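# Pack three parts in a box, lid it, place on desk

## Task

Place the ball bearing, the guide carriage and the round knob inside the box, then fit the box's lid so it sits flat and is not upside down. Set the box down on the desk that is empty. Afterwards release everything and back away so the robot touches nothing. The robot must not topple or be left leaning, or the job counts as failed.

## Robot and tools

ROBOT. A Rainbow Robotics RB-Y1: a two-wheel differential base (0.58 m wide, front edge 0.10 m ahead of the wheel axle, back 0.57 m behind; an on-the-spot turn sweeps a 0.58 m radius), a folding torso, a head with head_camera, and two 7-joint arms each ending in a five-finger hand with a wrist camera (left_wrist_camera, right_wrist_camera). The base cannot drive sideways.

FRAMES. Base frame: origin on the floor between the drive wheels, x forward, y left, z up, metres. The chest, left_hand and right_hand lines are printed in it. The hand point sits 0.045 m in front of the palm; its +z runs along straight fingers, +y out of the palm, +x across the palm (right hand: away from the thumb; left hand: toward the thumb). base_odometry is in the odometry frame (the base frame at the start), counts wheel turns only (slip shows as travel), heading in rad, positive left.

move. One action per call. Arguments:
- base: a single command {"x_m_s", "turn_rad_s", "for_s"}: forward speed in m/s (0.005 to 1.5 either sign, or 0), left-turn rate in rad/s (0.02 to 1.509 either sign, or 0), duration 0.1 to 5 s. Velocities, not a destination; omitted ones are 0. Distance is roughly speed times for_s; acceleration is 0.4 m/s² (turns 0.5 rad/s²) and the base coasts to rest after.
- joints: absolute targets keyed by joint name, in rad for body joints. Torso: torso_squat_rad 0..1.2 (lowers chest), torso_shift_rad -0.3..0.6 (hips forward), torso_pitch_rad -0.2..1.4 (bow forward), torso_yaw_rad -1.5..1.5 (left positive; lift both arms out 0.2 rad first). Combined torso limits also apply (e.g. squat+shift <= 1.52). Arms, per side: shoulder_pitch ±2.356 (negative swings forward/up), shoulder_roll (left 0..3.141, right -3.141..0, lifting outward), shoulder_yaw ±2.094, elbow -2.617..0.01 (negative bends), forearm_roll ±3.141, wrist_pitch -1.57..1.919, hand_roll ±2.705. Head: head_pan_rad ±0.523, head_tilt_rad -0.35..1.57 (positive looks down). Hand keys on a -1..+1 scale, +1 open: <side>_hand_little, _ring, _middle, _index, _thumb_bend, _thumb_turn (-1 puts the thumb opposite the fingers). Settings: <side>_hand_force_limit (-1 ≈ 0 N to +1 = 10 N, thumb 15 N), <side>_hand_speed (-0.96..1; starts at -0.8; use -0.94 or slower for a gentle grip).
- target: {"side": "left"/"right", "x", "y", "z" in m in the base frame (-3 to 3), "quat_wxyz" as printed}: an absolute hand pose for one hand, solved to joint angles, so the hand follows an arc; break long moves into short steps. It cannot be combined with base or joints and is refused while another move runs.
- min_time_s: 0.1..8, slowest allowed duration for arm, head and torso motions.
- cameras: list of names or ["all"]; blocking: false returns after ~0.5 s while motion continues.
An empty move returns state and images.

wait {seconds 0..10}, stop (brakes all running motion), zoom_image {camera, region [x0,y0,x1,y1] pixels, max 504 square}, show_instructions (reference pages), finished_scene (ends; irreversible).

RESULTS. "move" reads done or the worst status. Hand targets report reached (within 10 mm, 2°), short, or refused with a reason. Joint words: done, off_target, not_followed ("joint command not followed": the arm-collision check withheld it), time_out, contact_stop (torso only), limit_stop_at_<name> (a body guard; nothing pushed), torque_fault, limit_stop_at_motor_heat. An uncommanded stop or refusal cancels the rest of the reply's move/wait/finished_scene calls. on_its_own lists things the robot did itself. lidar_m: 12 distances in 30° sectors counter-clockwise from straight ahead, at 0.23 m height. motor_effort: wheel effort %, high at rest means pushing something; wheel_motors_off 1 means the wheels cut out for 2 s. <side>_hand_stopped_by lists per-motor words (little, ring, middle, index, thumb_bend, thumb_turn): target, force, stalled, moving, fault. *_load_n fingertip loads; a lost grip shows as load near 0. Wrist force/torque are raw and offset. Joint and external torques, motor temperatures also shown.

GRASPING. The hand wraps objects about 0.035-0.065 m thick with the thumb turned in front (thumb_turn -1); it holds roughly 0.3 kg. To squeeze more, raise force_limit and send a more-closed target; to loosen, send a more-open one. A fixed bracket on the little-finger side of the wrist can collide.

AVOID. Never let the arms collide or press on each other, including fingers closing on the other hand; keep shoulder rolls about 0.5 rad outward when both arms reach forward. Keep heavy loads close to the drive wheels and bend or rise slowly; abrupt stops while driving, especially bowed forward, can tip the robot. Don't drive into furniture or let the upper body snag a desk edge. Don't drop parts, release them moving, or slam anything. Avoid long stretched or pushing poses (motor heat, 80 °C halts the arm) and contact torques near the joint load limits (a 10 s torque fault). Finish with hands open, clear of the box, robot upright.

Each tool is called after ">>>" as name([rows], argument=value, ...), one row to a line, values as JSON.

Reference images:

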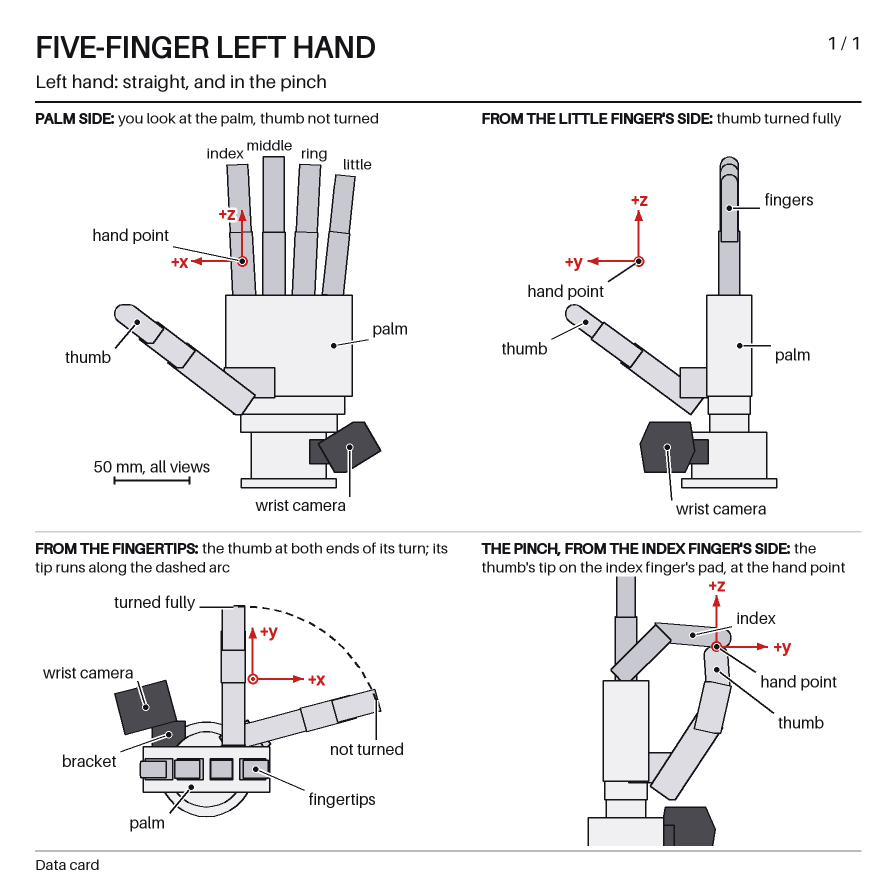

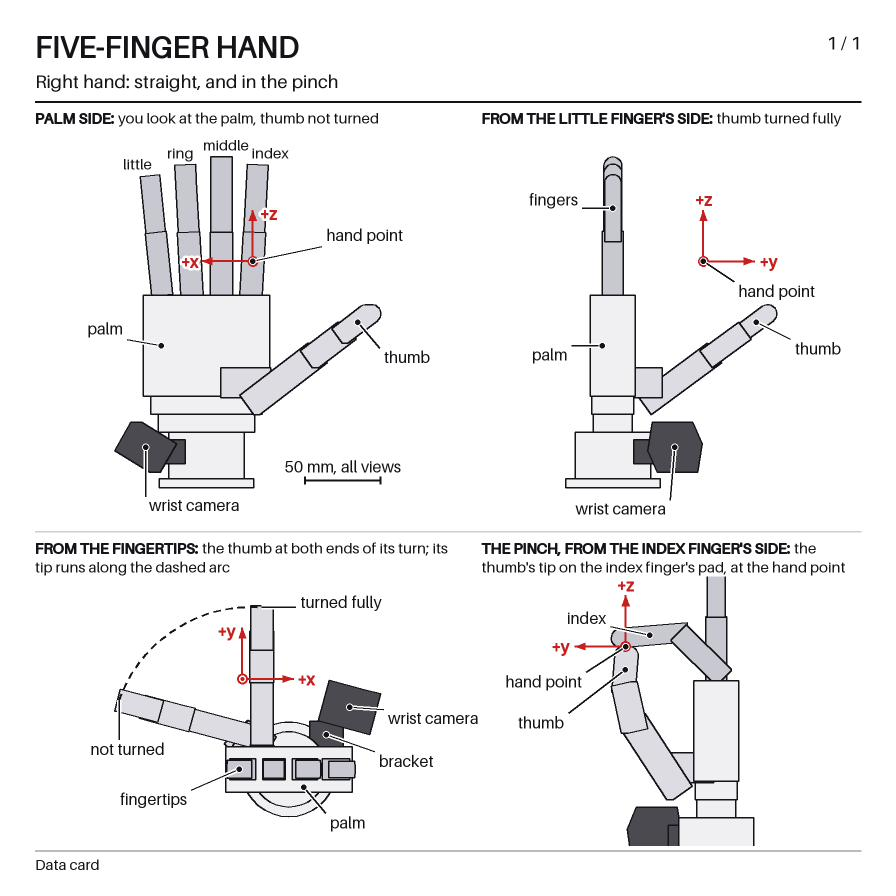

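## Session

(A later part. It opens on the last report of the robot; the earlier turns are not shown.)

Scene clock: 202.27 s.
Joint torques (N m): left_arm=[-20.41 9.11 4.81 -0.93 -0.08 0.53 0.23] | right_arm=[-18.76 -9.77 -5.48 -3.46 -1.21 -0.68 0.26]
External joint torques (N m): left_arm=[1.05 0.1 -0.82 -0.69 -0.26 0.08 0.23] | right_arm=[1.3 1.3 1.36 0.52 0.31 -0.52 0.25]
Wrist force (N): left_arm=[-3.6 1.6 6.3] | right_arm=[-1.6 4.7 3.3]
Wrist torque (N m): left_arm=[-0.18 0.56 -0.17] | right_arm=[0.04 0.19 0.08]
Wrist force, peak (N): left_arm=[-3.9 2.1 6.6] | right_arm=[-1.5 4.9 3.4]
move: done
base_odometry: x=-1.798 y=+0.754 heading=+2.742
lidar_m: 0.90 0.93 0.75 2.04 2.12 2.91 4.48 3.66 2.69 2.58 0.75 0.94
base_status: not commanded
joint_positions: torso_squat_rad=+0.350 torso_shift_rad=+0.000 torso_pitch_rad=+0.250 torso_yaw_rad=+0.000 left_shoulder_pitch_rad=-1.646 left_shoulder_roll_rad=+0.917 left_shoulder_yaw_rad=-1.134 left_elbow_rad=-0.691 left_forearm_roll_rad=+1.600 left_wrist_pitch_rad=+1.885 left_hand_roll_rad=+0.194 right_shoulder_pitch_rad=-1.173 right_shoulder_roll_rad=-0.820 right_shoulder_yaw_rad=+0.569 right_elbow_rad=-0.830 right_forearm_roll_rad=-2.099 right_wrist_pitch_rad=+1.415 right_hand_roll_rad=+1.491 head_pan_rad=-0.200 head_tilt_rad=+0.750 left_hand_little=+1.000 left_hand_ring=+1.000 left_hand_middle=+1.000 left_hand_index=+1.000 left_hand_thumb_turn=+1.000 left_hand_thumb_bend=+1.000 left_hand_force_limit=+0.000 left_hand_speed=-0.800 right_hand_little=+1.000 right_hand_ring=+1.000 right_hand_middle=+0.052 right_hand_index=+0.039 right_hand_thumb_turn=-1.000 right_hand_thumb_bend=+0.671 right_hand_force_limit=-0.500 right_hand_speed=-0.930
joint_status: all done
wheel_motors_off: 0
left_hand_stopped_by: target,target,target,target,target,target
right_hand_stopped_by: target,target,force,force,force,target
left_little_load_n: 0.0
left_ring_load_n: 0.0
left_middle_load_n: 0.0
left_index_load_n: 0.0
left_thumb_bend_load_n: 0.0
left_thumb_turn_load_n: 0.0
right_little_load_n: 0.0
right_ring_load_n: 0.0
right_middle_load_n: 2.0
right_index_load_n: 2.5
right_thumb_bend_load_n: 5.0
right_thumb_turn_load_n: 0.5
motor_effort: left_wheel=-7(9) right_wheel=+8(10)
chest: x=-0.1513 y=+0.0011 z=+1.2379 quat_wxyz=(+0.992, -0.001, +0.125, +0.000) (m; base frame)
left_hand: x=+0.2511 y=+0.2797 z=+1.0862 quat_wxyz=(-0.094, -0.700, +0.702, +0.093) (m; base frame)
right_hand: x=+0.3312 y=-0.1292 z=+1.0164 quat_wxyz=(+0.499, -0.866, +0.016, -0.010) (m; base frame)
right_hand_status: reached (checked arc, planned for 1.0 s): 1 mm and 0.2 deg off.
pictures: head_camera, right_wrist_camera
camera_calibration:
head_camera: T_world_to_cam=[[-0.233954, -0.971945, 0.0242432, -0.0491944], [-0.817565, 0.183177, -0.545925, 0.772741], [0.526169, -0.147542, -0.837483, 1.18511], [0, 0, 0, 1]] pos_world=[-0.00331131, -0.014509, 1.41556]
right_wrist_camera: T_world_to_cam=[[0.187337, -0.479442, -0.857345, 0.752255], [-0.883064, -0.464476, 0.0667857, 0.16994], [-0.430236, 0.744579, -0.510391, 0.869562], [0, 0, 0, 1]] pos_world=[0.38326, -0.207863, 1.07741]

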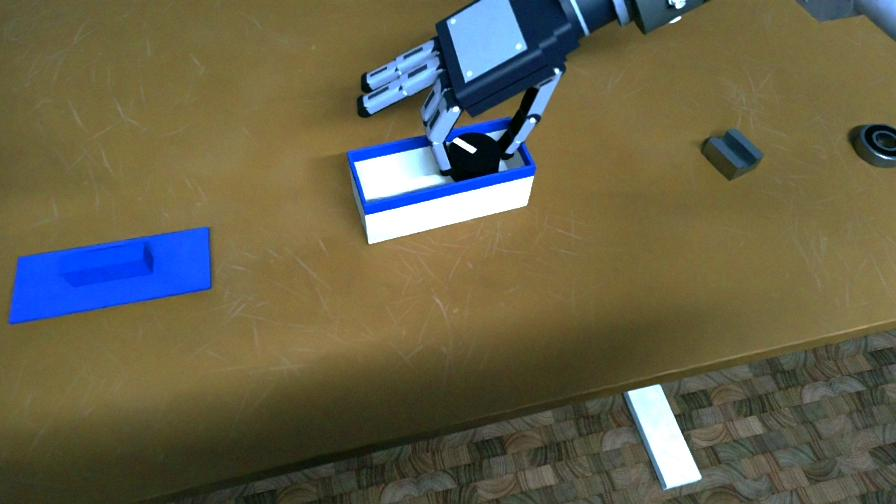

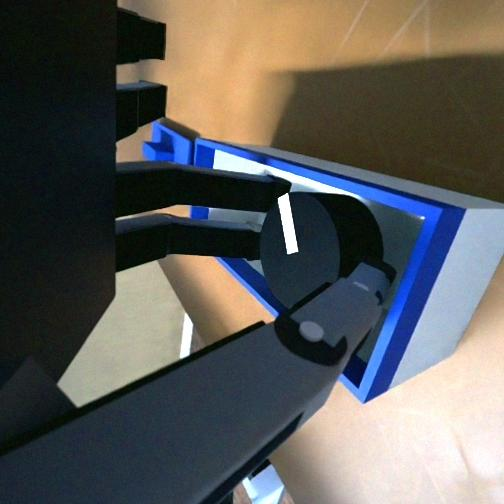

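>>> move(target={"side": "right", "x": 0.334, "y": -0.129, "z": 1.006, "quat_wxyz": [-0.5, 0.866, -0.0151, 0.0087]}, min_time_s=1, cameras=["head_camera", "right_wrist_camera"])

>>> zoom_image(camera="head_camera", region=[330, 60, 570, 260])

>>> zoom_image(camera="right_wrist_camera", region=[150, 100, 504, 454])

Scene clock: 207.53 s.
Joint torques (N m): left_arm=[-20.42 9.29 4.68 -1.05 -0.13 0.62 0.35] | right_arm=[-17.53 -6.95 -1.8 -2.32 0.17 -0.03 0.53]
External joint torques (N m): left_arm=[1.04 0.29 -0.95 -0.81 -0.31 0.17 0.35] | right_arm=[2.69 4.03 4.71 1.72 1.7 0.07 0.52]
Wrist force (N): left_arm=[-3.7 1.3 6.5] | right_arm=[-1.9 -5.3 -5.0]
Wrist torque (N m): left_arm=[-0.24 0.56 -0.17] | right_arm=[-0.62 0.31 -0.08]
Wrist force, peak (N): left_arm=[-4.0 1.6 6.7] | right_arm=[-1.8 -5.9 -5.6]
move: done
base_odometry: x=-1.798 y=+0.754 heading=+2.742
lidar_m: 0.89 0.95 0.75 2.04 2.12 2.90 4.49 3.67 2.69 2.58 0.75 0.94
base_status: not commanded
joint_positions: torso_squat_rad=+0.350 torso_shift_rad=+0.000 torso_pitch_rad=+0.250 torso_yaw_rad=+0.000 left_shoulder_pitch_rad=-1.646 left_shoulder_roll_rad=+0.917 left_shoulder_yaw_rad=-1.134 left_elbow_rad=-0.691 left_forearm_roll_rad=+1.600 left_wrist_pitch_rad=+1.885 left_hand_roll_rad=+0.194 right_shoulder_pitch_rad=-1.180 right_shoulder_roll_rad=-0.795 right_shoulder_yaw_rad=+0.573 right_elbow_rad=-0.776 right_forearm_roll_rad=-2.094 right_wrist_pitch_rad=+1.420 right_hand_roll_rad=+1.529 head_pan_rad=-0.200 head_tilt_rad=+0.750 left_hand_little=+1.000 left_hand_ring=+1.000 left_hand_middle=+1.000 left_hand_index=+1.000 left_hand_thumb_turn=+1.000 left_hand_thumb_bend=+1.000 left_hand_force_limit=+0.000 left_hand_speed=-0.800 right_hand_little=+1.000 right_hand_ring=+1.000 right_hand_middle=+0.052 right_hand_index=+0.039 right_hand_thumb_turn=-1.000 right_hand_thumb_bend=+0.671 right_hand_force_limit=-0.500 right_hand_speed=-0.930
joint_status: all done
wheel_motors_off: 0
left_hand_stopped_by: target,target,target,target,target,target
right_hand_stopped_by: target,target,force,force,force,target
left_little_load_n: 0.0
left_ring_load_n: 0.0
left_middle_load_n: 0.0
left_index_load_n: 0.0
left_thumb_bend_load_n: 0.0
left_thumb_turn_load_n: 0.0
right_little_load_n: -0.5
right_ring_load_n: -0.5
right_middle_load_n: 2.0
right_index_load_n: 2.0
right_thumb_bend_load_n: 4.5
right_thumb_turn_load_n: -1.5
motor_effort: left_wheel=-8(8) right_wheel=+8(9)
chest: x=-0.1514 y=+0.0011 z=+1.2379 quat_wxyz=(+0.992, -0.001, +0.125, +0.000) (m; base frame)
left_hand: x=+0.2510 y=+0.2797 z=+1.0863 quat_wxyz=(-0.094, -0.700, +0.702, +0.093) (m; base frame)
right_hand: x=+0.3337 y=-0.1291 z=+1.0070 quat_wxyz=(+0.500, -0.866, +0.015, -0.011) (m; base frame)
right_hand_status: reached (checked arc, planned for 1.0 s): 1 mm and 0.3 deg off.
pictures: head_camera, right_wrist_camera
camera_calibration:
head_camera: T_world_to_cam=[[-0.233962, -0.971946, 0.0241611, -0.0491275], [-0.817366, 0.183174, -0.546224, 0.773054], [0.526474, -0.147544, -0.837291, 1.18503], [0, 0, 0, 1]] pos_world=[-0.00351203, -0.014509, 1.41566]
right_wrist_camera: T_world_to_cam=[[0.188616, -0.478884, -0.857376, 0.743419], [-0.883638, -0.463693, 0.0646006, 0.175322], [-0.428495, 0.745425, -0.51062, 0.865502], [0, 0, 0, 1]] pos_world=[0.385564, -0.20786, 1.06801]

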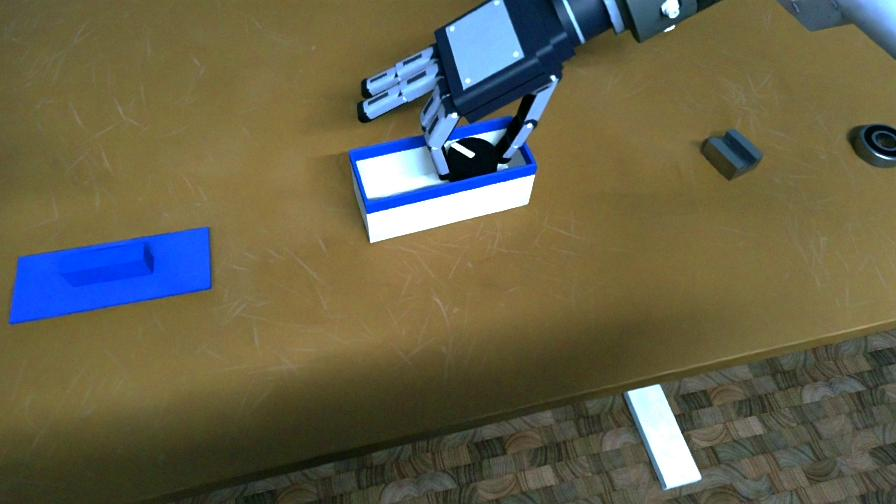

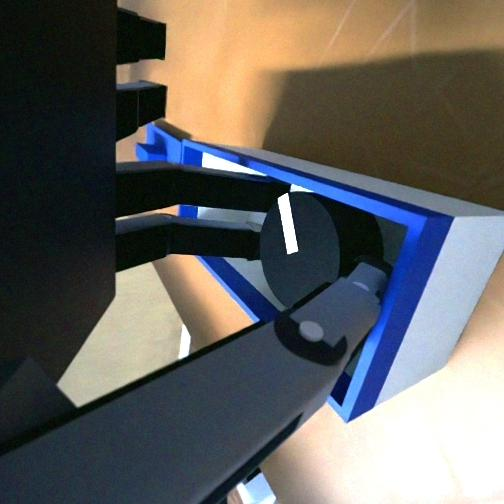

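Scaled by 2.100.

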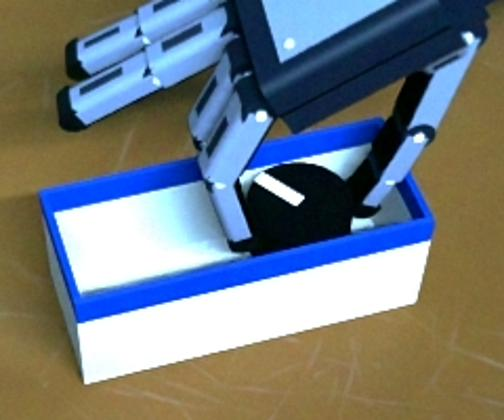

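Scaled by 1.424.

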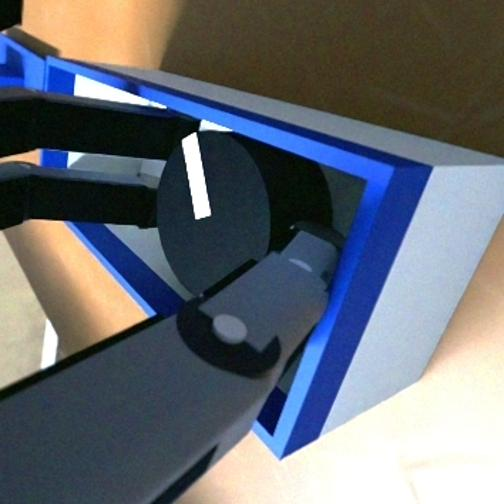

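>>> move(target={"side": "right", "x": 0.3325, "y": -0.129, "z": 1.014, "quat_wxyz": [-0.5, 0.866, -0.0151, 0.0087]}, min_time_s=0.8)

>>> move(target={"side": "right", "x": 0.3325, "y": -0.12, "z": 1.012, "quat_wxyz": [-0.5, 0.866, -0.0151, 0.0087]}, min_time_s=0.8)

>>> move(target={"side": "right", "x": 0.3325, "y": -0.12, "z": 1.005, "quat_wxyz": [-0.5, 0.866, -0.0151, 0.0087]}, min_time_s=0.8, cameras=["head_camera", "right_wrist_camera"])

>>> zoom_image(camera="head_camera", region=[330, 60, 570, 260])

Scene clock: 216.13 s.
Joint torques (N m): left_arm=[-20.39 9.47 4.47 -0.9 -0.09 0.5 0.3] | right_arm=[-22.86 -11.72 -8.49 -5.47 -1.62 -0.07 -0.37]
External joint torques (N m): left_arm=[1.07 0.47 -1.16 -0.66 -0.27 0.05 0.3] | right_arm=[-2.66 -0.73 -1.87 -1.46 -0.09 0.06 -0.38]
Wrist force (N): left_arm=[-3.4 1.3 6.3] | right_arm=[-1.5 4.7 3.2]
Wrist torque (N m): left_arm=[-0.22 0.53 -0.14] | right_arm=[0.04 0.17 0.02]
Wrist force, peak (N): left_arm=[-3.8 1.9 6.5] | right_arm=[-2.0 -5.5 -5.3]
move: done
base_odometry: x=-1.798 y=+0.754 heading=+2.742
lidar_m: 0.90 0.94 0.75 2.04 2.13 2.90 4.49 3.66 2.68 2.58 0.76 0.93
base_status: not commanded
joint_positions: torso_squat_rad=+0.350 torso_shift_rad=+0.000 torso_pitch_rad=+0.250 torso_yaw_rad=+0.000 left_shoulder_pitch_rad=-1.646 left_shoulder_roll_rad=+0.917 left_shoulder_yaw_rad=-1.134 left_elbow_rad=-0.691 left_forearm_roll_rad=+1.600 left_wrist_pitch_rad=+1.885 left_hand_roll_rad=+0.194 right_shoulder_pitch_rad=-1.183 right_shoulder_roll_rad=-0.805 right_shoulder_yaw_rad=+0.572 right_elbow_rad=-0.793 right_forearm_roll_rad=-2.098 right_wrist_pitch_rad=+1.426 right_hand_roll_rad=+1.510 head_pan_rad=-0.200 head_tilt_rad=+0.750 left_hand_little=+1.000 left_hand_ring=+1.000 left_hand_middle=+1.000 left_hand_index=+1.000 left_hand_thumb_turn=+1.000 left_hand_thumb_bend=+1.000 left_hand_force_limit=+0.000 left_hand_speed=-0.800 right_hand_little=+1.000 right_hand_ring=+1.000 right_hand_middle=+0.052 right_hand_index=+0.039 right_hand_thumb_turn=-1.000 right_hand_thumb_bend=+0.671 right_hand_force_limit=-0.500 right_hand_speed=-0.930
joint_status: all done
wheel_motors_off: 0
left_hand_stopped_by: target,target,target,target,target,target
right_hand_stopped_by: target,target,force,force,force,target
left_little_load_n: 0.0
left_ring_load_n: 0.0
left_middle_load_n: 0.0
left_index_load_n: 0.0
left_thumb_bend_load_n: 0.0
left_thumb_turn_load_n: 0.0
right_little_load_n: 0.0
right_ring_load_n: 0.0
right_middle_load_n: 2.0
right_index_load_n: 2.5
right_thumb_bend_load_n: 5.0
right_thumb_turn_load_n: 0.0
motor_effort: left_wheel=-7(9) right_wheel=+8(9)
chest: x=-0.1514 y=+0.0011 z=+1.2379 quat_wxyz=(+0.992, -0.001, +0.125, +0.000) (m; base frame)
left_hand: x=+0.2510 y=+0.2797 z=+1.0863 quat_wxyz=(-0.094, -0.700, +0.702, +0.093) (m; base frame)
right_hand: x=+0.3321 y=-0.1290 z=+1.0132 quat_wxyz=(+0.500, -0.866, +0.015, -0.008) (m; base frame)
right_hand_status: reached (checked arc, planned for 0.8 s): 1 mm and 0.1 deg off.
pictures: none

Scene clock: 217.27 s.
Joint torques (N m): left_arm=[-20.56 9.32 4.82 -0.95 -0.1 0.69 0.24] | right_arm=[-19.06 -8.91 -5.42 -5.31 -1.39 -0.6 -0.13]
External joint torques (N m): left_arm=[0.9 0.32 -0.8 -0.71 -0.28 0.24 0.24] | right_arm=[1.19 1.91 1.31 -1.24 0.14 -0.45 -0.14]
Wrist force (N): left_arm=[-3.2 1.4 6.4] | right_arm=[-1.5 4.8 3.3]
Wrist torque (N m): left_arm=[-0.21 0.51 -0.15] | right_arm=[0.05 0.18 0.02]
Wrist force, peak (N): left_arm=[-3.6 1.7 6.5] | right_arm=[-1.6 4.9 3.4]
move: done
base_odometry: x=-1.798 y=+0.754 heading=+2.742
lidar_m: 0.90 0.94 0.74 2.04 2.13 2.91 4.49 3.67 2.68 2.58 0.75 0.94
base_status: not commanded
joint_positions: torso_squat_rad=+0.350 torso_shift_rad=+0.000 torso_pitch_rad=+0.250 torso_yaw_rad=+0.000 left_shoulder_pitch_rad=-1.646 left_shoulder_roll_rad=+0.917 left_shoulder_yaw_rad=-1.134 left_elbow_rad=-0.691 left_forearm_roll_rad=+1.600 left_wrist_pitch_rad=+1.885 left_hand_roll_rad=+0.194 right_shoulder_pitch_rad=-1.180 right_shoulder_roll_rad=-0.796 right_shoulder_yaw_rad=+0.575 right_elbow_rad=-0.815 right_forearm_roll_rad=-2.093 right_wrist_pitch_rad=+1.404 right_hand_roll_rad=+1.494 head_pan_rad=-0.200 head_tilt_rad=+0.750 left_hand_little=+1.000 left_hand_ring=+1.000 left_hand_middle=+1.000 left_hand_index=+1.000 left_hand_thumb_turn=+1.000 left_hand_thumb_bend=+1.000 left_hand_force_limit=+0.000 left_hand_speed=-0.800 right_hand_little=+1.000 right_hand_ring=+1.000 right_hand_middle=+0.052 right_hand_index=+0.039 right_hand_thumb_turn=-1.000 right_hand_thumb_bend=+0.671 right_hand_force_limit=-0.500 right_hand_speed=-0.930
joint_status: all done
wheel_motors_off: 0
left_hand_stopped_by: target,target,target,target,target,target
right_hand_stopped_by: target,target,force,force,force,target
left_little_load_n: 0.0
left_ring_load_n: 0.0
left_middle_load_n: 0.0
left_index_load_n: 0.0
left_thumb_bend_load_n: 0.0
left_thumb_turn_load_n: 0.0
right_little_load_n: 0.0
right_ring_load_n: 0.0
right_middle_load_n: 2.5
right_index_load_n: 2.0
right_thumb_bend_load_n: 5.0
right_thumb_turn_load_n: 0.0
motor_effort: left_wheel=-6(10) right_wheel=+8(9)
chest: x=-0.1514 y=+0.0011 z=+1.2379 quat_wxyz=(+0.992, -0.001, +0.125, +0.000) (m; base frame)
left_hand: x=+0.2510 y=+0.2797 z=+1.0863 quat_wxyz=(-0.094, -0.700, +0.702, +0.093) (m; base frame)
right_hand: x=+0.3325 y=-0.1202 z=+1.0122 quat_wxyz=(+0.500, -0.866, +0.015, -0.008) (m; base frame)
right_hand_status: reached (checked arc, planned for 0.8 s): 0 mm and 0.1 deg off.
pictures: none

Scene clock: 218.40 s.
Joint torques (N m): left_arm=[-20.5 9.13 4.59 -0.9 -0.13 0.51 0.3] | right_arm=[-19.42 -8.84 -5.25 -3.45 -1.29 -0.67 0.24]
External joint torques (N m): left_arm=[0.96 0.12 -1.03 -0.66 -0.31 0.06 0.3] | right_arm=[0.82 1.95 1.38 0.64 0.24 -0.54 0.23]
Wrist force (N): left_arm=[-3.4 1.6 6.4] | right_arm=[-1.4 4.7 3.4]
Wrist torque (N m): left_arm=[-0.18 0.53 -0.15] | right_arm=[0.03 0.16 0.09]
Wrist force, peak (N): left_arm=[-3.7 1.5 6.8] | right_arm=[-1.4 4.8 3.6]
move: done
base_odometry: x=-1.798 y=+0.754 heading=+2.742
lidar_m: 0.90 0.94 0.76 2.03 2.13 2.92 4.49 3.66 2.67 2.58 0.75 0.92
base_status: not commanded
joint_positions: torso_squat_rad=+0.350 torso_shift_rad=+0.000 torso_pitch_rad=+0.250 torso_yaw_rad=+0.000 left_shoulder_pitch_rad=-1.646 left_shoulder_roll_rad=+0.917 left_shoulder_yaw_rad=-1.134 left_elbow_rad=-0.691 left_forearm_roll_rad=+1.600 left_wrist_pitch_rad=+1.885 left_hand_roll_rad=+0.194 right_shoulder_pitch_rad=-1.175 right_shoulder_roll_rad=-0.786 right_shoulder_yaw_rad=+0.577 right_elbow_rad=-0.800 right_forearm_roll_rad=-2.090 right_wrist_pitch_rad=+1.401 right_hand_roll_rad=+1.512 head_pan_rad=-0.200 head_tilt_rad=+0.750 left_hand_little=+1.000 left_hand_ring=+1.000 left_hand_middle=+1.000 left_hand_index=+1.000 left_hand_thumb_turn=+1.000 left_hand_thumb_bend=+1.000 left_hand_force_limit=+0.000 left_hand_speed=-0.800 right_hand_little=+1.000 right_hand_ring=+1.000 right_hand_middle=+0.052 right_hand_index=+0.039 right_hand_thumb_turn=-1.000 right_hand_thumb_bend=+0.671 right_hand_force_limit=-0.500 right_hand_speed=-0.930
joint_status: all done
wheel_motors_off: 0
left_hand_stopped_by: target,target,target,target,target,target
right_hand_stopped_by: target,target,force,force,force,target
left_little_load_n: 0.0
left_ring_load_n: 0.0
left_middle_load_n: 0.0
left_index_load_n: 0.0
left_thumb_bend_load_n: 0.0
left_thumb_turn_load_n: 0.0
right_little_load_n: 0.0
right_ring_load_n: 0.0
right_middle_load_n: 2.5
right_index_load_n: 2.5
right_thumb_bend_load_n: 5.0
right_thumb_turn_load_n: 0.0
motor_effort: left_wheel=-8(8) right_wheel=+8(9)
chest: x=-0.1514 y=+0.0011 z=+1.2379 quat_wxyz=(+0.992, -0.001, +0.125, +0.000) (m; base frame)
left_hand: x=+0.2510 y=+0.2797 z=+1.0863 quat_wxyz=(-0.094, -0.700, +0.702, +0.093) (m; base frame)
right_hand: x=+0.3324 y=-0.1201 z=+1.0052 quat_wxyz=(+0.500, -0.866, +0.015, -0.009) (m; base frame)
right_hand_status: reached (checked arc, planned for 0.8 s): 0 mm and 0.0 deg off.
pictures: head_camera, right_wrist_camera
camera_calibration:
head_camera: T_world_to_cam=[[-0.233962, -0.971946, 0.0241611, -0.0491275], [-0.817366, 0.183174, -0.546224, 0.773054], [0.526474, -0.147544, -0.837291, 1.18503], [0, 0, 0, 1]] pos_world=[-0.00351203, -0.014509, 1.41566]
right_wrist_camera: T_world_to_cam=[[0.187328, -0.477954, -0.858177, 0.74777], [-0.882328, -0.465862, 0.0668581, 0.175526], [-0.431748, 0.744669, -0.508981, 0.856667], [0, 0, 0, 1]] pos_world=[0.384657, -0.198763, 1.06601]

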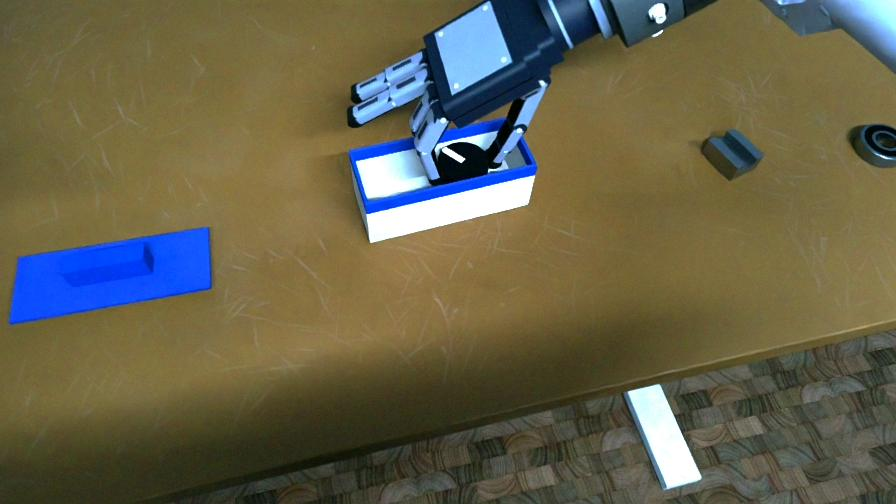

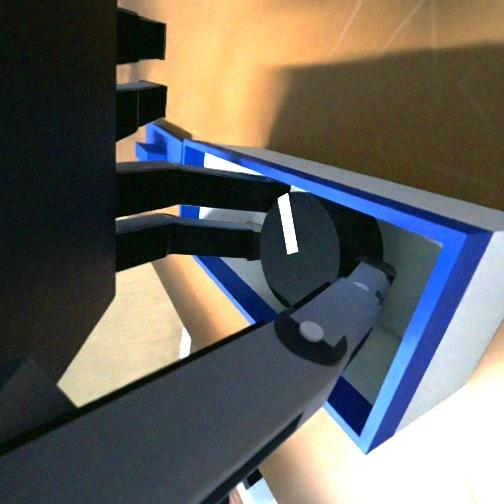

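Scaled by 2.100.

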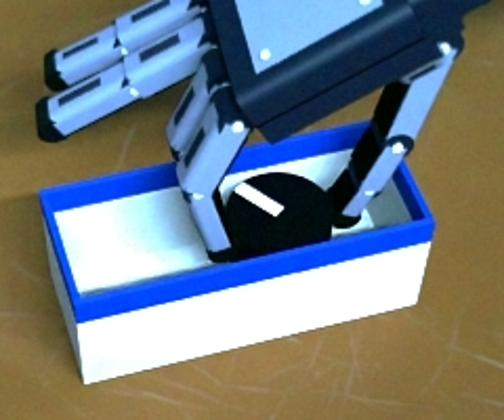

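>>> move(target={"side": "right", "x": 0.3328, "y": -0.12, "z": 0.997, "quat_wxyz": [-0.5, 0.866, -0.0151, 0.0087]}, min_time_s=0.8, cameras=["head_camera", "right_wrist_camera"])

>>> zoom_image(camera="head_camera", region=[330, 60, 570, 260])

Scene clock: 223.17 s.
Joint torques (N m): left_arm=[-20.69 8.99 4.47 -1 -0.15 0.57 0.26] | right_arm=[-18.89 -8.94 -5.1 -3.32 -1.47 -0.75 0.26]
External joint torques (N m): left_arm=[0.77 -0.02 -1.16 -0.76 -0.33 0.12 0.26] | right_arm=[1.37 1.8 1.37 0.8 0.06 -0.67 0.25]
Wrist force (N): left_arm=[-3.6 1.8 6.4] | right_arm=[-1.3 4.7 3.4]
Wrist torque (N m): left_arm=[-0.13 0.55 -0.18] | right_arm=[0.02 0.15 0.09]
Wrist force, peak (N): left_arm=[-3.7 1.5 6.8] | right_arm=[-1.6 4.9 3.5]
move: done
base_odometry: x=-1.798 y=+0.754 heading=+2.742
lidar_m: 0.90 0.93 0.75 2.04 2.12 2.92 4.47 3.66 2.68 2.58 0.76 0.94
base_status: not commanded
joint_positions: torso_squat_rad=+0.350 torso_shift_rad=+0.000 torso_pitch_rad=+0.250 torso_yaw_rad=+0.000 left_shoulder_pitch_rad=-1.646 left_shoulder_roll_rad=+0.917 left_shoulder_yaw_rad=-1.134 left_elbow_rad=-0.691 left_forearm_roll_rad=+1.600 left_wrist_pitch_rad=+1.885 left_hand_roll_rad=+0.194 right_shoulder_pitch_rad=-1.173 right_shoulder_roll_rad=-0.772 right_shoulder_yaw_rad=+0.580 right_elbow_rad=-0.774 right_forearm_roll_rad=-2.087 right_wrist_pitch_rad=+1.400 right_hand_roll_rad=+1.536 head_pan_rad=-0.200 head_tilt_rad=+0.750 left_hand_little=+1.000 left_hand_ring=+1.000 left_hand_middle=+1.000 left_hand_index=+1.000 left_hand_thumb_turn=+1.000 left_hand_thumb_bend=+1.000 left_hand_force_limit=+0.000 left_hand_speed=-0.800 right_hand_little=+1.000 right_hand_ring=+1.000 right_hand_middle=+0.052 right_hand_index=+0.039 right_hand_thumb_turn=-1.000 right_hand_thumb_bend=+0.671 right_hand_force_limit=-0.500 right_hand_speed=-0.930
joint_status: all done
wheel_motors_off: 0
left_hand_stopped_by: target,target,target,target,target,target
right_hand_stopped_by: target,target,force,force,force,target
left_little_load_n: 0.0
left_ring_load_n: 0.0
left_middle_load_n: 0.0
left_index_load_n: 0.0
left_thumb_bend_load_n: 0.0
left_thumb_turn_load_n: 0.0
right_little_load_n: 0.0
right_ring_load_n: 0.0
right_middle_load_n: 2.5
right_index_load_n: 2.5
right_thumb_bend_load_n: 5.0
right_thumb_turn_load_n: 0.0
motor_effort: left_wheel=-6(9) right_wheel=+8(9)
chest: x=-0.1514 y=+0.0011 z=+1.2379 quat_wxyz=(+0.992, -0.001, +0.125, +0.000) (m; base frame)
left_hand: x=+0.2510 y=+0.2797 z=+1.0863 quat_wxyz=(-0.094, -0.700, +0.702, +0.093) (m; base frame)
right_hand: x=+0.3326 y=-0.1201 z=+0.9972 quat_wxyz=(+0.500, -0.866, +0.015, -0.009) (m; base frame)
right_hand_status: reached (checked arc, planned for 0.8 s): 0 mm and 0.1 deg off.
pictures: head_camera, right_wrist_camera
camera_calibration:
head_camera: T_world_to_cam=[[-0.233962, -0.971946, 0.0241611, -0.0491275], [-0.817366, 0.183174, -0.546224, 0.773054], [0.526474, -0.147544, -0.837291, 1.18503], [0, 0, 0, 1]] pos_world=[-0.00351203, -0.014509, 1.41566]
right_wrist_camera: T_world_to_cam=[[0.187357, -0.478283, -0.857988, 0.740694], [-0.882554, -0.46545, 0.0667419, 0.176435], [-0.431272, 0.744716, -0.509316, 0.85287], [0, 0, 0, 1]] pos_world=[0.384758, -0.198763, 1.05811]

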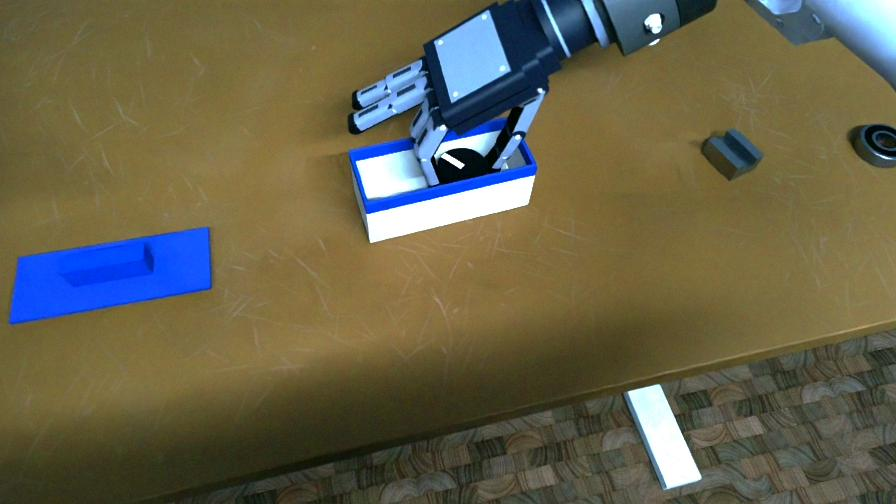

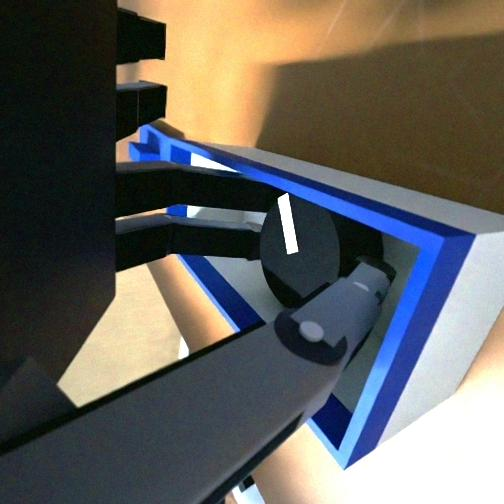

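Scaled by 2.100.

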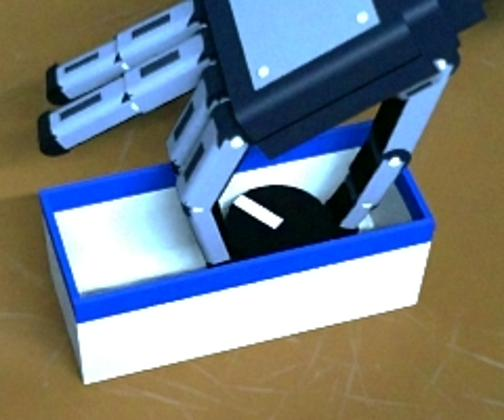

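>>> move(joints={"right_hand_index": 0.25, "right_hand_middle": 0.25, "right_hand_speed": -0.8})

>>> move(joints={"right_hand_thumb_bend": 0.72}, cameras=["head_camera", "right_wrist_camera"])

>>> zoom_image(camera="head_camera", region=[330, 60, 570, 260])

Scene clock: 225.83 s.
Joint torques (N m): left_arm=[-20.44 9.27 4.5 -0.95 -0.11 0.59 0.21] | right_arm=[-19.15 -9.1 -4.76 -3.66 -1.27 -0.59 0.37]
External joint torques (N m): left_arm=[1.02 0.27 -1.12 -0.71 -0.29 0.15 0.21] | right_arm=[1.11 1.64 1.7 0.46 0.26 -0.51 0.36]
Wrist force (N): left_arm=[-3.7 1.6 6.3] | right_arm=[-1.2 4.2 3.1]
Wrist torque (N m): left_arm=[-0.17 0.58 -0.15] | right_arm=[0.01 0.13 0.09]
Wrist force, peak (N): left_arm=[-3.7 1.4 6.8] | right_arm=[-1.5 4.9 3.5]
move: done
base_odometry: x=-1.798 y=+0.754 heading=+2.742
lidar_m: 0.90 0.94 0.75 2.04 2.13 2.92 4.47 3.67 2.68 2.58 0.76 0.94
base_status: not commanded
joint_positions: torso_squat_rad=+0.350 torso_shift_rad=+0.000 torso_pitch_rad=+0.250 torso_yaw_rad=+0.000 left_shoulder_pitch_rad=-1.646 left_shoulder_roll_rad=+0.917 left_shoulder_yaw_rad=-1.134 left_elbow_rad=-0.691 left_forearm_roll_rad=+1.600 left_wrist_pitch_rad=+1.885 left_hand_roll_rad=+0.194 right_shoulder_pitch_rad=-1.173 right_shoulder_roll_rad=-0.772 right_shoulder_yaw_rad=+0.580 right_elbow_rad=-0.774 right_forearm_roll_rad=-2.087 right_wrist_pitch_rad=+1.400 right_hand_roll_rad=+1.536 head_pan_rad=-0.200 head_tilt_rad=+0.750 left_hand_little=+1.000 left_hand_ring=+1.000 left_hand_middle=+1.000 left_hand_index=+1.000 left_hand_thumb_turn=+1.000 left_hand_thumb_bend=+1.000 left_hand_force_limit=+0.000 left_hand_speed=-0.800 right_hand_little=+1.000 right_hand_ring=+1.000 right_hand_middle=+0.250 right_hand_index=+0.250 right_hand_thumb_turn=-1.000 right_hand_thumb_bend=+0.670 right_hand_force_limit=-0.500 right_hand_speed=-0.800
joint_status: all done
wheel_motors_off: 0
left_hand_stopped_by: target,target,target,target,target,target
right_hand_stopped_by: target,target,target,target,force,target
left_little_load_n: 0.0
left_ring_load_n: 0.0
left_middle_load_n: 0.0
left_index_load_n: 0.0
left_thumb_bend_load_n: -0.5
left_thumb_turn_load_n: 0.0
right_little_load_n: 0.0
right_ring_load_n: 0.0
right_middle_load_n: 0.0
right_index_load_n: 0.0
right_thumb_bend_load_n: 0.0
right_thumb_turn_load_n: 0.0
motor_effort: left_wheel=-5(9) right_wheel=+8(9)
chest: x=-0.1514 y=+0.0011 z=+1.2379 quat_wxyz=(+0.992, -0.001, +0.125, +0.000) (m; base frame)
left_hand: x=+0.2510 y=+0.2797 z=+1.0863 quat_wxyz=(-0.094, -0.700, +0.702, +0.093) (m; base frame)
right_hand: x=+0.3326 y=-0.1201 z=+0.9972 quat_wxyz=(+0.500, -0.866, +0.015, -0.009) (m; base frame)
pictures: none

Scene clock: 226.50 s.
Joint torques (N m): left_arm=[-20.32 9.32 4.37 -1.01 -0.11 0.59 0.23] | right_arm=[-19.26 -8.66 -4.95 -3.71 -1.28 -0.48 0.27]
External joint torques (N m): left_arm=[1.14 0.31 -1.25 -0.77 -0.3 0.15 0.23] | right_arm=[0.99 2.09 1.52 0.41 0.25 -0.4 0.26]
Wrist force (N): left_arm=[-3.3 1.9 6.3] | right_arm=[-1.4 4.4 3.2]
Wrist torque (N m): left_arm=[-0.12 0.54 -0.17] | right_arm=[0.02 0.16 0.08]
Wrist force, peak (N): left_arm=[-3.5 1.7 6.7] | right_arm=[-1.3 4.5 3.3]
move: done
base_odometry: x=-1.798 y=+0.754 heading=+2.742
lidar_m: 0.90 0.94 0.75 2.05 2.13 2.91 4.48 3.68 2.69 2.58 0.75 0.94
base_status: not commanded
joint_positions: torso_squat_rad=+0.350 torso_shift_rad=+0.000 torso_pitch_rad=+0.250 torso_yaw_rad=+0.000 left_shoulder_pitch_rad=-1.646 left_shoulder_roll_rad=+0.917 left_shoulder_yaw_rad=-1.134 left_elbow_rad=-0.691 left_forearm_roll_rad=+1.600 left_wrist_pitch_rad=+1.885 left_hand_roll_rad=+0.194 right_shoulder_pitch_rad=-1.173 right_shoulder_roll_rad=-0.772 right_shoulder_yaw_rad=+0.580 right_elbow_rad=-0.774 right_forearm_roll_rad=-2.087 right_wrist_pitch_rad=+1.400 right_hand_roll_rad=+1.536 head_pan_rad=-0.200 head_tilt_rad=+0.750 left_hand_little=+1.000 left_hand_ring=+1.000 left_hand_middle=+1.000 left_hand_index=+1.000 left_hand_thumb_turn=+1.000 left_hand_thumb_bend=+1.000 left_hand_force_limit=+0.000 left_hand_speed=-0.800 right_hand_little=+1.000 right_hand_ring=+1.000 right_hand_middle=+0.250 right_hand_index=+0.250 right_hand_thumb_turn=-1.000 right_hand_thumb_bend=+0.720 right_hand_force_limit=-0.500 right_hand_speed=-0.800
joint_status: all done
wheel_motors_off: 0
left_hand_stopped_by: target,target,target,target,target,target
right_hand_stopped_by: target,target,target,target,target,target
left_little_load_n: 0.0
left_ring_load_n: 0.0
left_middle_load_n: 0.0
left_index_load_n: 0.0
left_thumb_bend_load_n: 0.0
left_thumb_turn_load_n: 0.0
right_little_load_n: 0.0
right_ring_load_n: 0.0
right_middle_load_n: 0.0
right_index_load_n: 0.0
right_thumb_bend_load_n: 0.0
right_thumb_turn_load_n: 0.0
motor_effort: left_wheel=-6(9) right_wheel=+8(9)
chest: x=-0.1514 y=+0.0011 z=+1.2379 quat_wxyz=(+0.992, -0.001, +0.125, +0.000) (m; base frame)
left_hand: x=+0.2510 y=+0.2797 z=+1.0863 quat_wxyz=(-0.094, -0.700, +0.702, +0.093) (m; base frame)
right_hand: x=+0.3326 y=-0.1201 z=+0.9972 quat_wxyz=(+0.500, -0.866, +0.015, -0.009) (m; base frame)
pictures: head_camera, right_wrist_camera
camera_calibration:
head_camera: T_world_to_cam=[[-0.233962, -0.971946, 0.0241611, -0.0491275], [-0.817366, 0.183174, -0.546224, 0.773054], [0.526474, -0.147544, -0.837291, 1.18503], [0, 0, 0, 1]] pos_world=[-0.00351203, -0.014509, 1.41566]
right_wrist_camera: T_world_to_cam=[[0.187357, -0.478283, -0.857988, 0.740694], [-0.882554, -0.46545, 0.0667419, 0.176435], [-0.431272, 0.744716, -0.509316, 0.85287], [0, 0, 0, 1]] pos_world=[0.384758, -0.198763, 1.05811]

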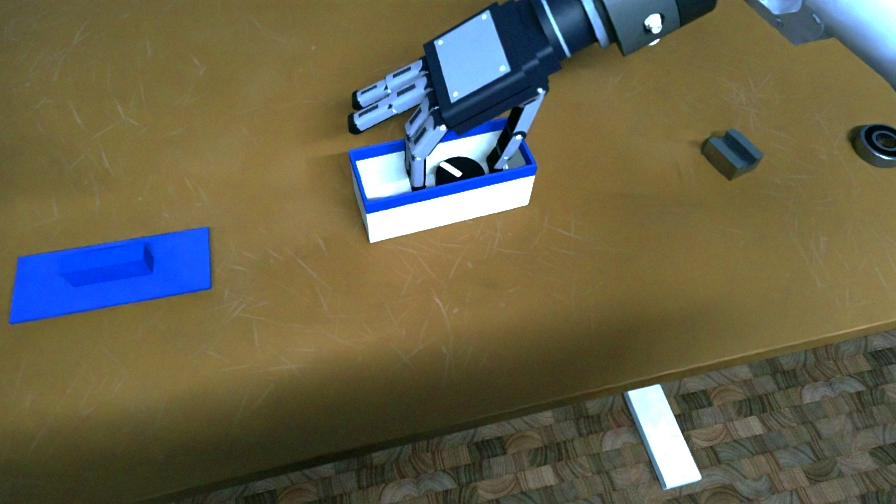

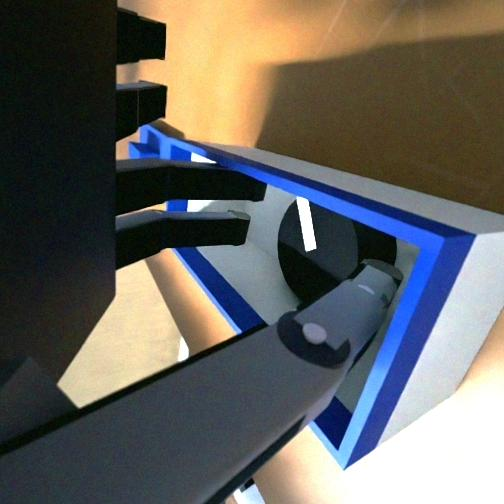

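Scaled by 2.100.

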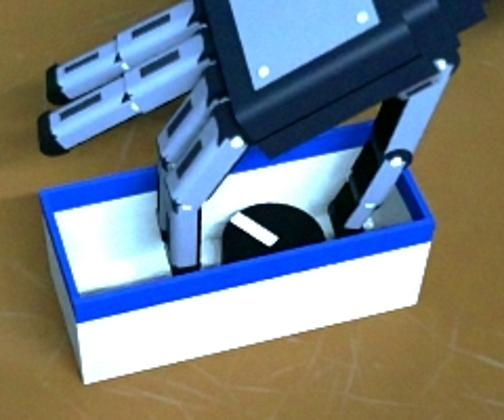

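>>> move(target={"side": "right", "x": 0.3325, "y": -0.12, "z": 1.045, "quat_wxyz": [-0.5, 0.866, -0.0151, 0.0087]}, min_time_s=1.2)

>>> move(joints={"right_hand_thumb_bend": 1, "right_hand_thumb_turn": 1, "right_hand_index": 0.15, "right_hand_middle": 0.15, "right_hand_speed": 0.2, "right_hand_force_limit": 0}, cameras=["head_camera", "right_wrist_camera"])

>>> zoom_image(camera="head_camera", region=[330, 60, 570, 260])

Scene clock: 234.13 s.
Joint torques (N m): left_arm=[-20.39 9.18 4.69 -0.9 -0.04 0.62 0.24] | right_arm=[-21.83 -12.23 -8.71 -4.97 -1.65 -0.07 -0.14]
External joint torques (N m): left_arm=[1.07 0.18 -0.94 -0.66 -0.22 0.18 0.24] | right_arm=[-1.58 -1.32 -1.51 -1.05 -0.14 0.22 -0.14]
Wrist force (N): left_arm=[-3.6 1.6 6.2] | right_arm=[-1.6 4.2 3.1]
Wrist torque (N m): left_arm=[-0.18 0.54 -0.15] | right_arm=[0.02 0.19 0.02]
Wrist force, peak (N): left_arm=[-3.5 1.7 6.8] | right_arm=[-1.6 4.5 3.2]
move: done
base_odometry: x=-1.798 y=+0.754 heading=+2.742
lidar_m: 0.90 0.94 0.74 2.05 2.13 2.91 4.49 3.68 2.69 2.58 0.76 0.92
base_status: not commanded
joint_positions: torso_squat_rad=+0.350 torso_shift_rad=+0.000 torso_pitch_rad=+0.250 torso_yaw_rad=+0.000 left_shoulder_pitch_rad=-1.646 left_shoulder_roll_rad=+0.917 left_shoulder_yaw_rad=-1.134 left_elbow_rad=-0.691 left_forearm_roll_rad=+1.600 left_wrist_pitch_rad=+1.885 left_hand_roll_rad=+0.194 right_shoulder_pitch_rad=-1.205 right_shoulder_roll_rad=-0.841 right_shoulder_yaw_rad=+0.563 right_elbow_rad=-0.888 right_forearm_roll_rad=-2.101 right_wrist_pitch_rad=+1.416 right_hand_roll_rad=+1.409 head_pan_rad=-0.200 head_tilt_rad=+0.750 left_hand_little=+1.000 left_hand_ring=+1.000 left_hand_middle=+1.000 left_hand_index=+1.000 left_hand_thumb_turn=+1.000 left_hand_thumb_bend=+1.000 left_hand_force_limit=+0.000 left_hand_speed=-0.800 right_hand_little=+1.000 right_hand_ring=+1.000 right_hand_middle=+0.250 right_hand_index=+0.250 right_hand_thumb_turn=-1.000 right_hand_thumb_bend=+0.720 right_hand_force_limit=-0.500 right_hand_speed=-0.800
joint_status: all done
wheel_motors_off: 0
left_hand_stopped_by: target,target,target,target,target,target
right_hand_stopped_by: target,target,target,target,target,target
left_little_load_n: 0.0
left_ring_load_n: 0.0
left_middle_load_n: 0.0
left_index_load_n: 0.0
left_thumb_bend_load_n: 0.0
left_thumb_turn_load_n: 0.0
right_little_load_n: 0.0
right_ring_load_n: 0.0
right_middle_load_n: 0.0
right_index_load_n: 0.0
right_thumb_bend_load_n: 0.0
right_thumb_turn_load_n: 0.0
motor_effort: left_wheel=-7(10) right_wheel=+9(9)
chest: x=-0.1514 y=+0.0011 z=+1.2379 quat_wxyz=(+0.992, -0.001, +0.125, +0.000) (m; base frame)
left_hand: x=+0.2510 y=+0.2797 z=+1.0863 quat_wxyz=(-0.094, -0.700, +0.702, +0.093) (m; base frame)
right_hand: x=+0.3321 y=-0.1199 z=+1.0444 quat_wxyz=(+0.500, -0.866, +0.015, -0.007) (m; base frame)
right_hand_status: reached (checked arc, planned for 1.2 s): 1 mm and 0.2 deg off.
pictures: none

Scene clock: 235.47 s.
Joint torques (N m): left_arm=[-20.18 9.27 4.34 -0.91 -0.02 0.62 0.3] | right_arm=[-21.88 -12.2 -8.75 -4.86 -1.42 0.06 -0.28]
External joint torques (N m): left_arm=[1.28 0.26 -1.29 -0.67 -0.2 0.17 0.3] | right_arm=[-1.64 -1.3 -1.56 -0.95 0.09 0.34 -0.28]
Wrist force (N): left_arm=[-3.5 1.4 6.3] | right_arm=[-1.6 4.2 3.2]
Wrist torque (N m): left_arm=[-0.21 0.54 -0.16] | right_arm=[0.02 0.21 -0.01]
Wrist force, peak (N): left_arm=[-3.5 1.6 6.8] | right_arm=[-1.7 4.4 3.1]
move: done
base_odometry: x=-1.798 y=+0.754 heading=+2.742
lidar_m: 0.90 0.94 0.75 2.04 2.13 2.91 4.48 3.65 2.68 2.56 0.76 0.93
base_status: not commanded
joint_positions: torso_squat_rad=+0.350 torso_shift_rad=+0.000 torso_pitch_rad=+0.250 torso_yaw_rad=+0.000 left_shoulder_pitch_rad=-1.646 left_shoulder_roll_rad=+0.917 left_shoulder_yaw_rad=-1.134 left_elbow_rad=-0.691 left_forearm_roll_rad=+1.600 left_wrist_pitch_rad=+1.885 left_hand_roll_rad=+0.194 right_shoulder_pitch_rad=-1.205 right_shoulder_roll_rad=-0.841 right_shoulder_yaw_rad=+0.563 right_elbow_rad=-0.888 right_forearm_roll_rad=-2.101 right_wrist_pitch_rad=+1.416 right_hand_roll_rad=+1.409 head_pan_rad=-0.200 head_tilt_rad=+0.750 left_hand_little=+1.000 left_hand_ring=+1.000 left_hand_middle=+1.000 left_hand_index=+1.000 left_hand_thumb_turn=+1.000 left_hand_thumb_bend=+1.000 left_hand_force_limit=+0.000 left_hand_speed=-0.800 right_hand_little=+1.000 right_hand_ring=+1.000 right_hand_middle=+0.150 right_hand_index=+0.150 right_hand_thumb_turn=+1.000 right_hand_thumb_bend=+1.000 right_hand_force_limit=+0.000 right_hand_speed=+0.200
joint_status: all done
wheel_motors_off: 0
left_hand_stopped_by: target,target,target,target,target,target
right_hand_stopped_by: target,target,target,target,target,target
left_little_load_n: 0.0
left_ring_load_n: 0.0
left_middle_load_n: 0.0
left_index_load_n: 0.0
left_thumb_bend_load_n: -0.5
left_thumb_turn_load_n: 0.0
right_little_load_n: 0.0
right_ring_load_n: 0.0
right_middle_load_n: 0.0
right_index_load_n: 0.0
right_thumb_bend_load_n: 0.0
right_thumb_turn_load_n: 0.0
motor_effort: left_wheel=-7(8) right_wheel=+8(9)
chest: x=-0.1514 y=+0.0011 z=+1.2379 quat_wxyz=(+0.992, -0.001, +0.125, +0.000) (m; base frame)
left_hand: x=+0.2510 y=+0.2797 z=+1.0863 quat_wxyz=(-0.094, -0.700, +0.702, +0.093) (m; base frame)
right_hand: x=+0.3321 y=-0.1199 z=+1.0444 quat_wxyz=(+0.500, -0.866, +0.015, -0.007) (m; base frame)
pictures: head_camera, right_wrist_camera
camera_calibration:
head_camera: T_world_to_cam=[[-0.233962, -0.971946, 0.0241611, -0.0491275], [-0.817366, 0.183174, -0.546224, 0.773054], [0.526474, -0.147544, -0.837291, 1.18503], [0, 0, 0, 1]] pos_world=[-0.00351203, -0.014509, 1.41566]
right_wrist_camera: T_world_to_cam=[[0.185905, -0.477128, -0.858946, 0.782948], [-0.881211, -0.467653, 0.0690479, 0.169847], [-0.434634, 0.744076, -0.507389, 0.875529], [0, 0, 0, 1]] pos_world=[0.384651, -0.198465, 1.10502]

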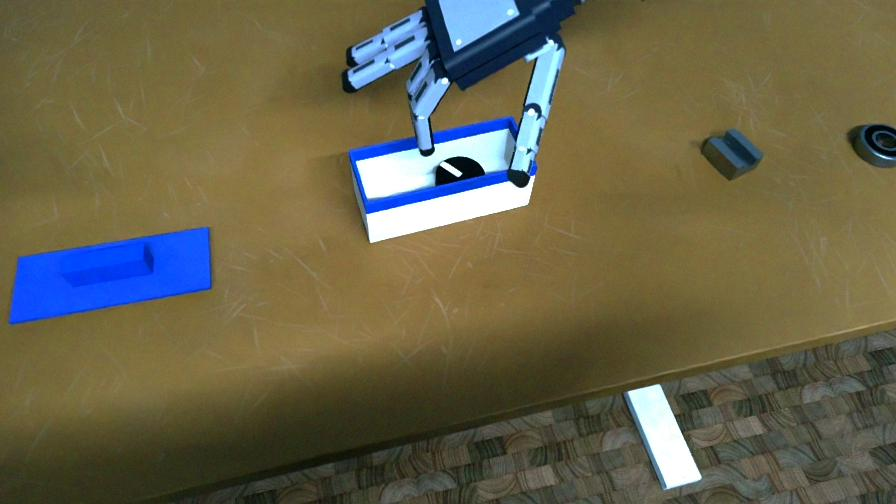

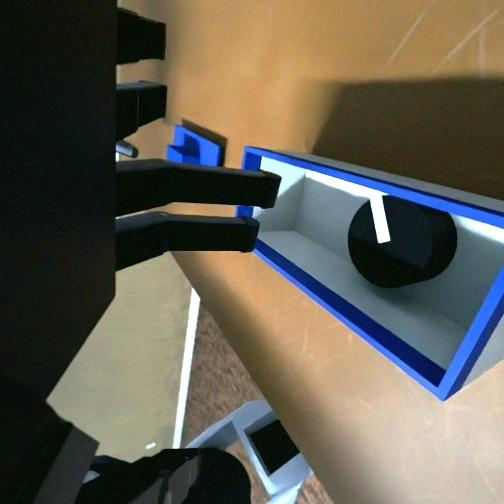

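Scaled by 2.100.

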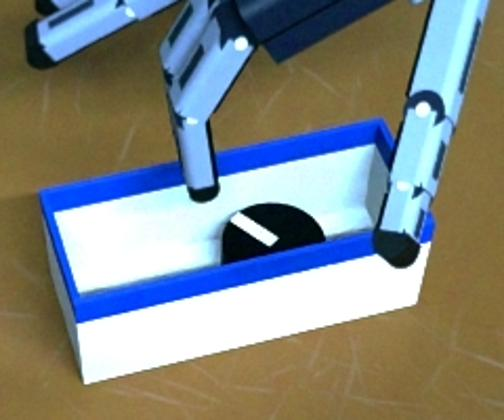

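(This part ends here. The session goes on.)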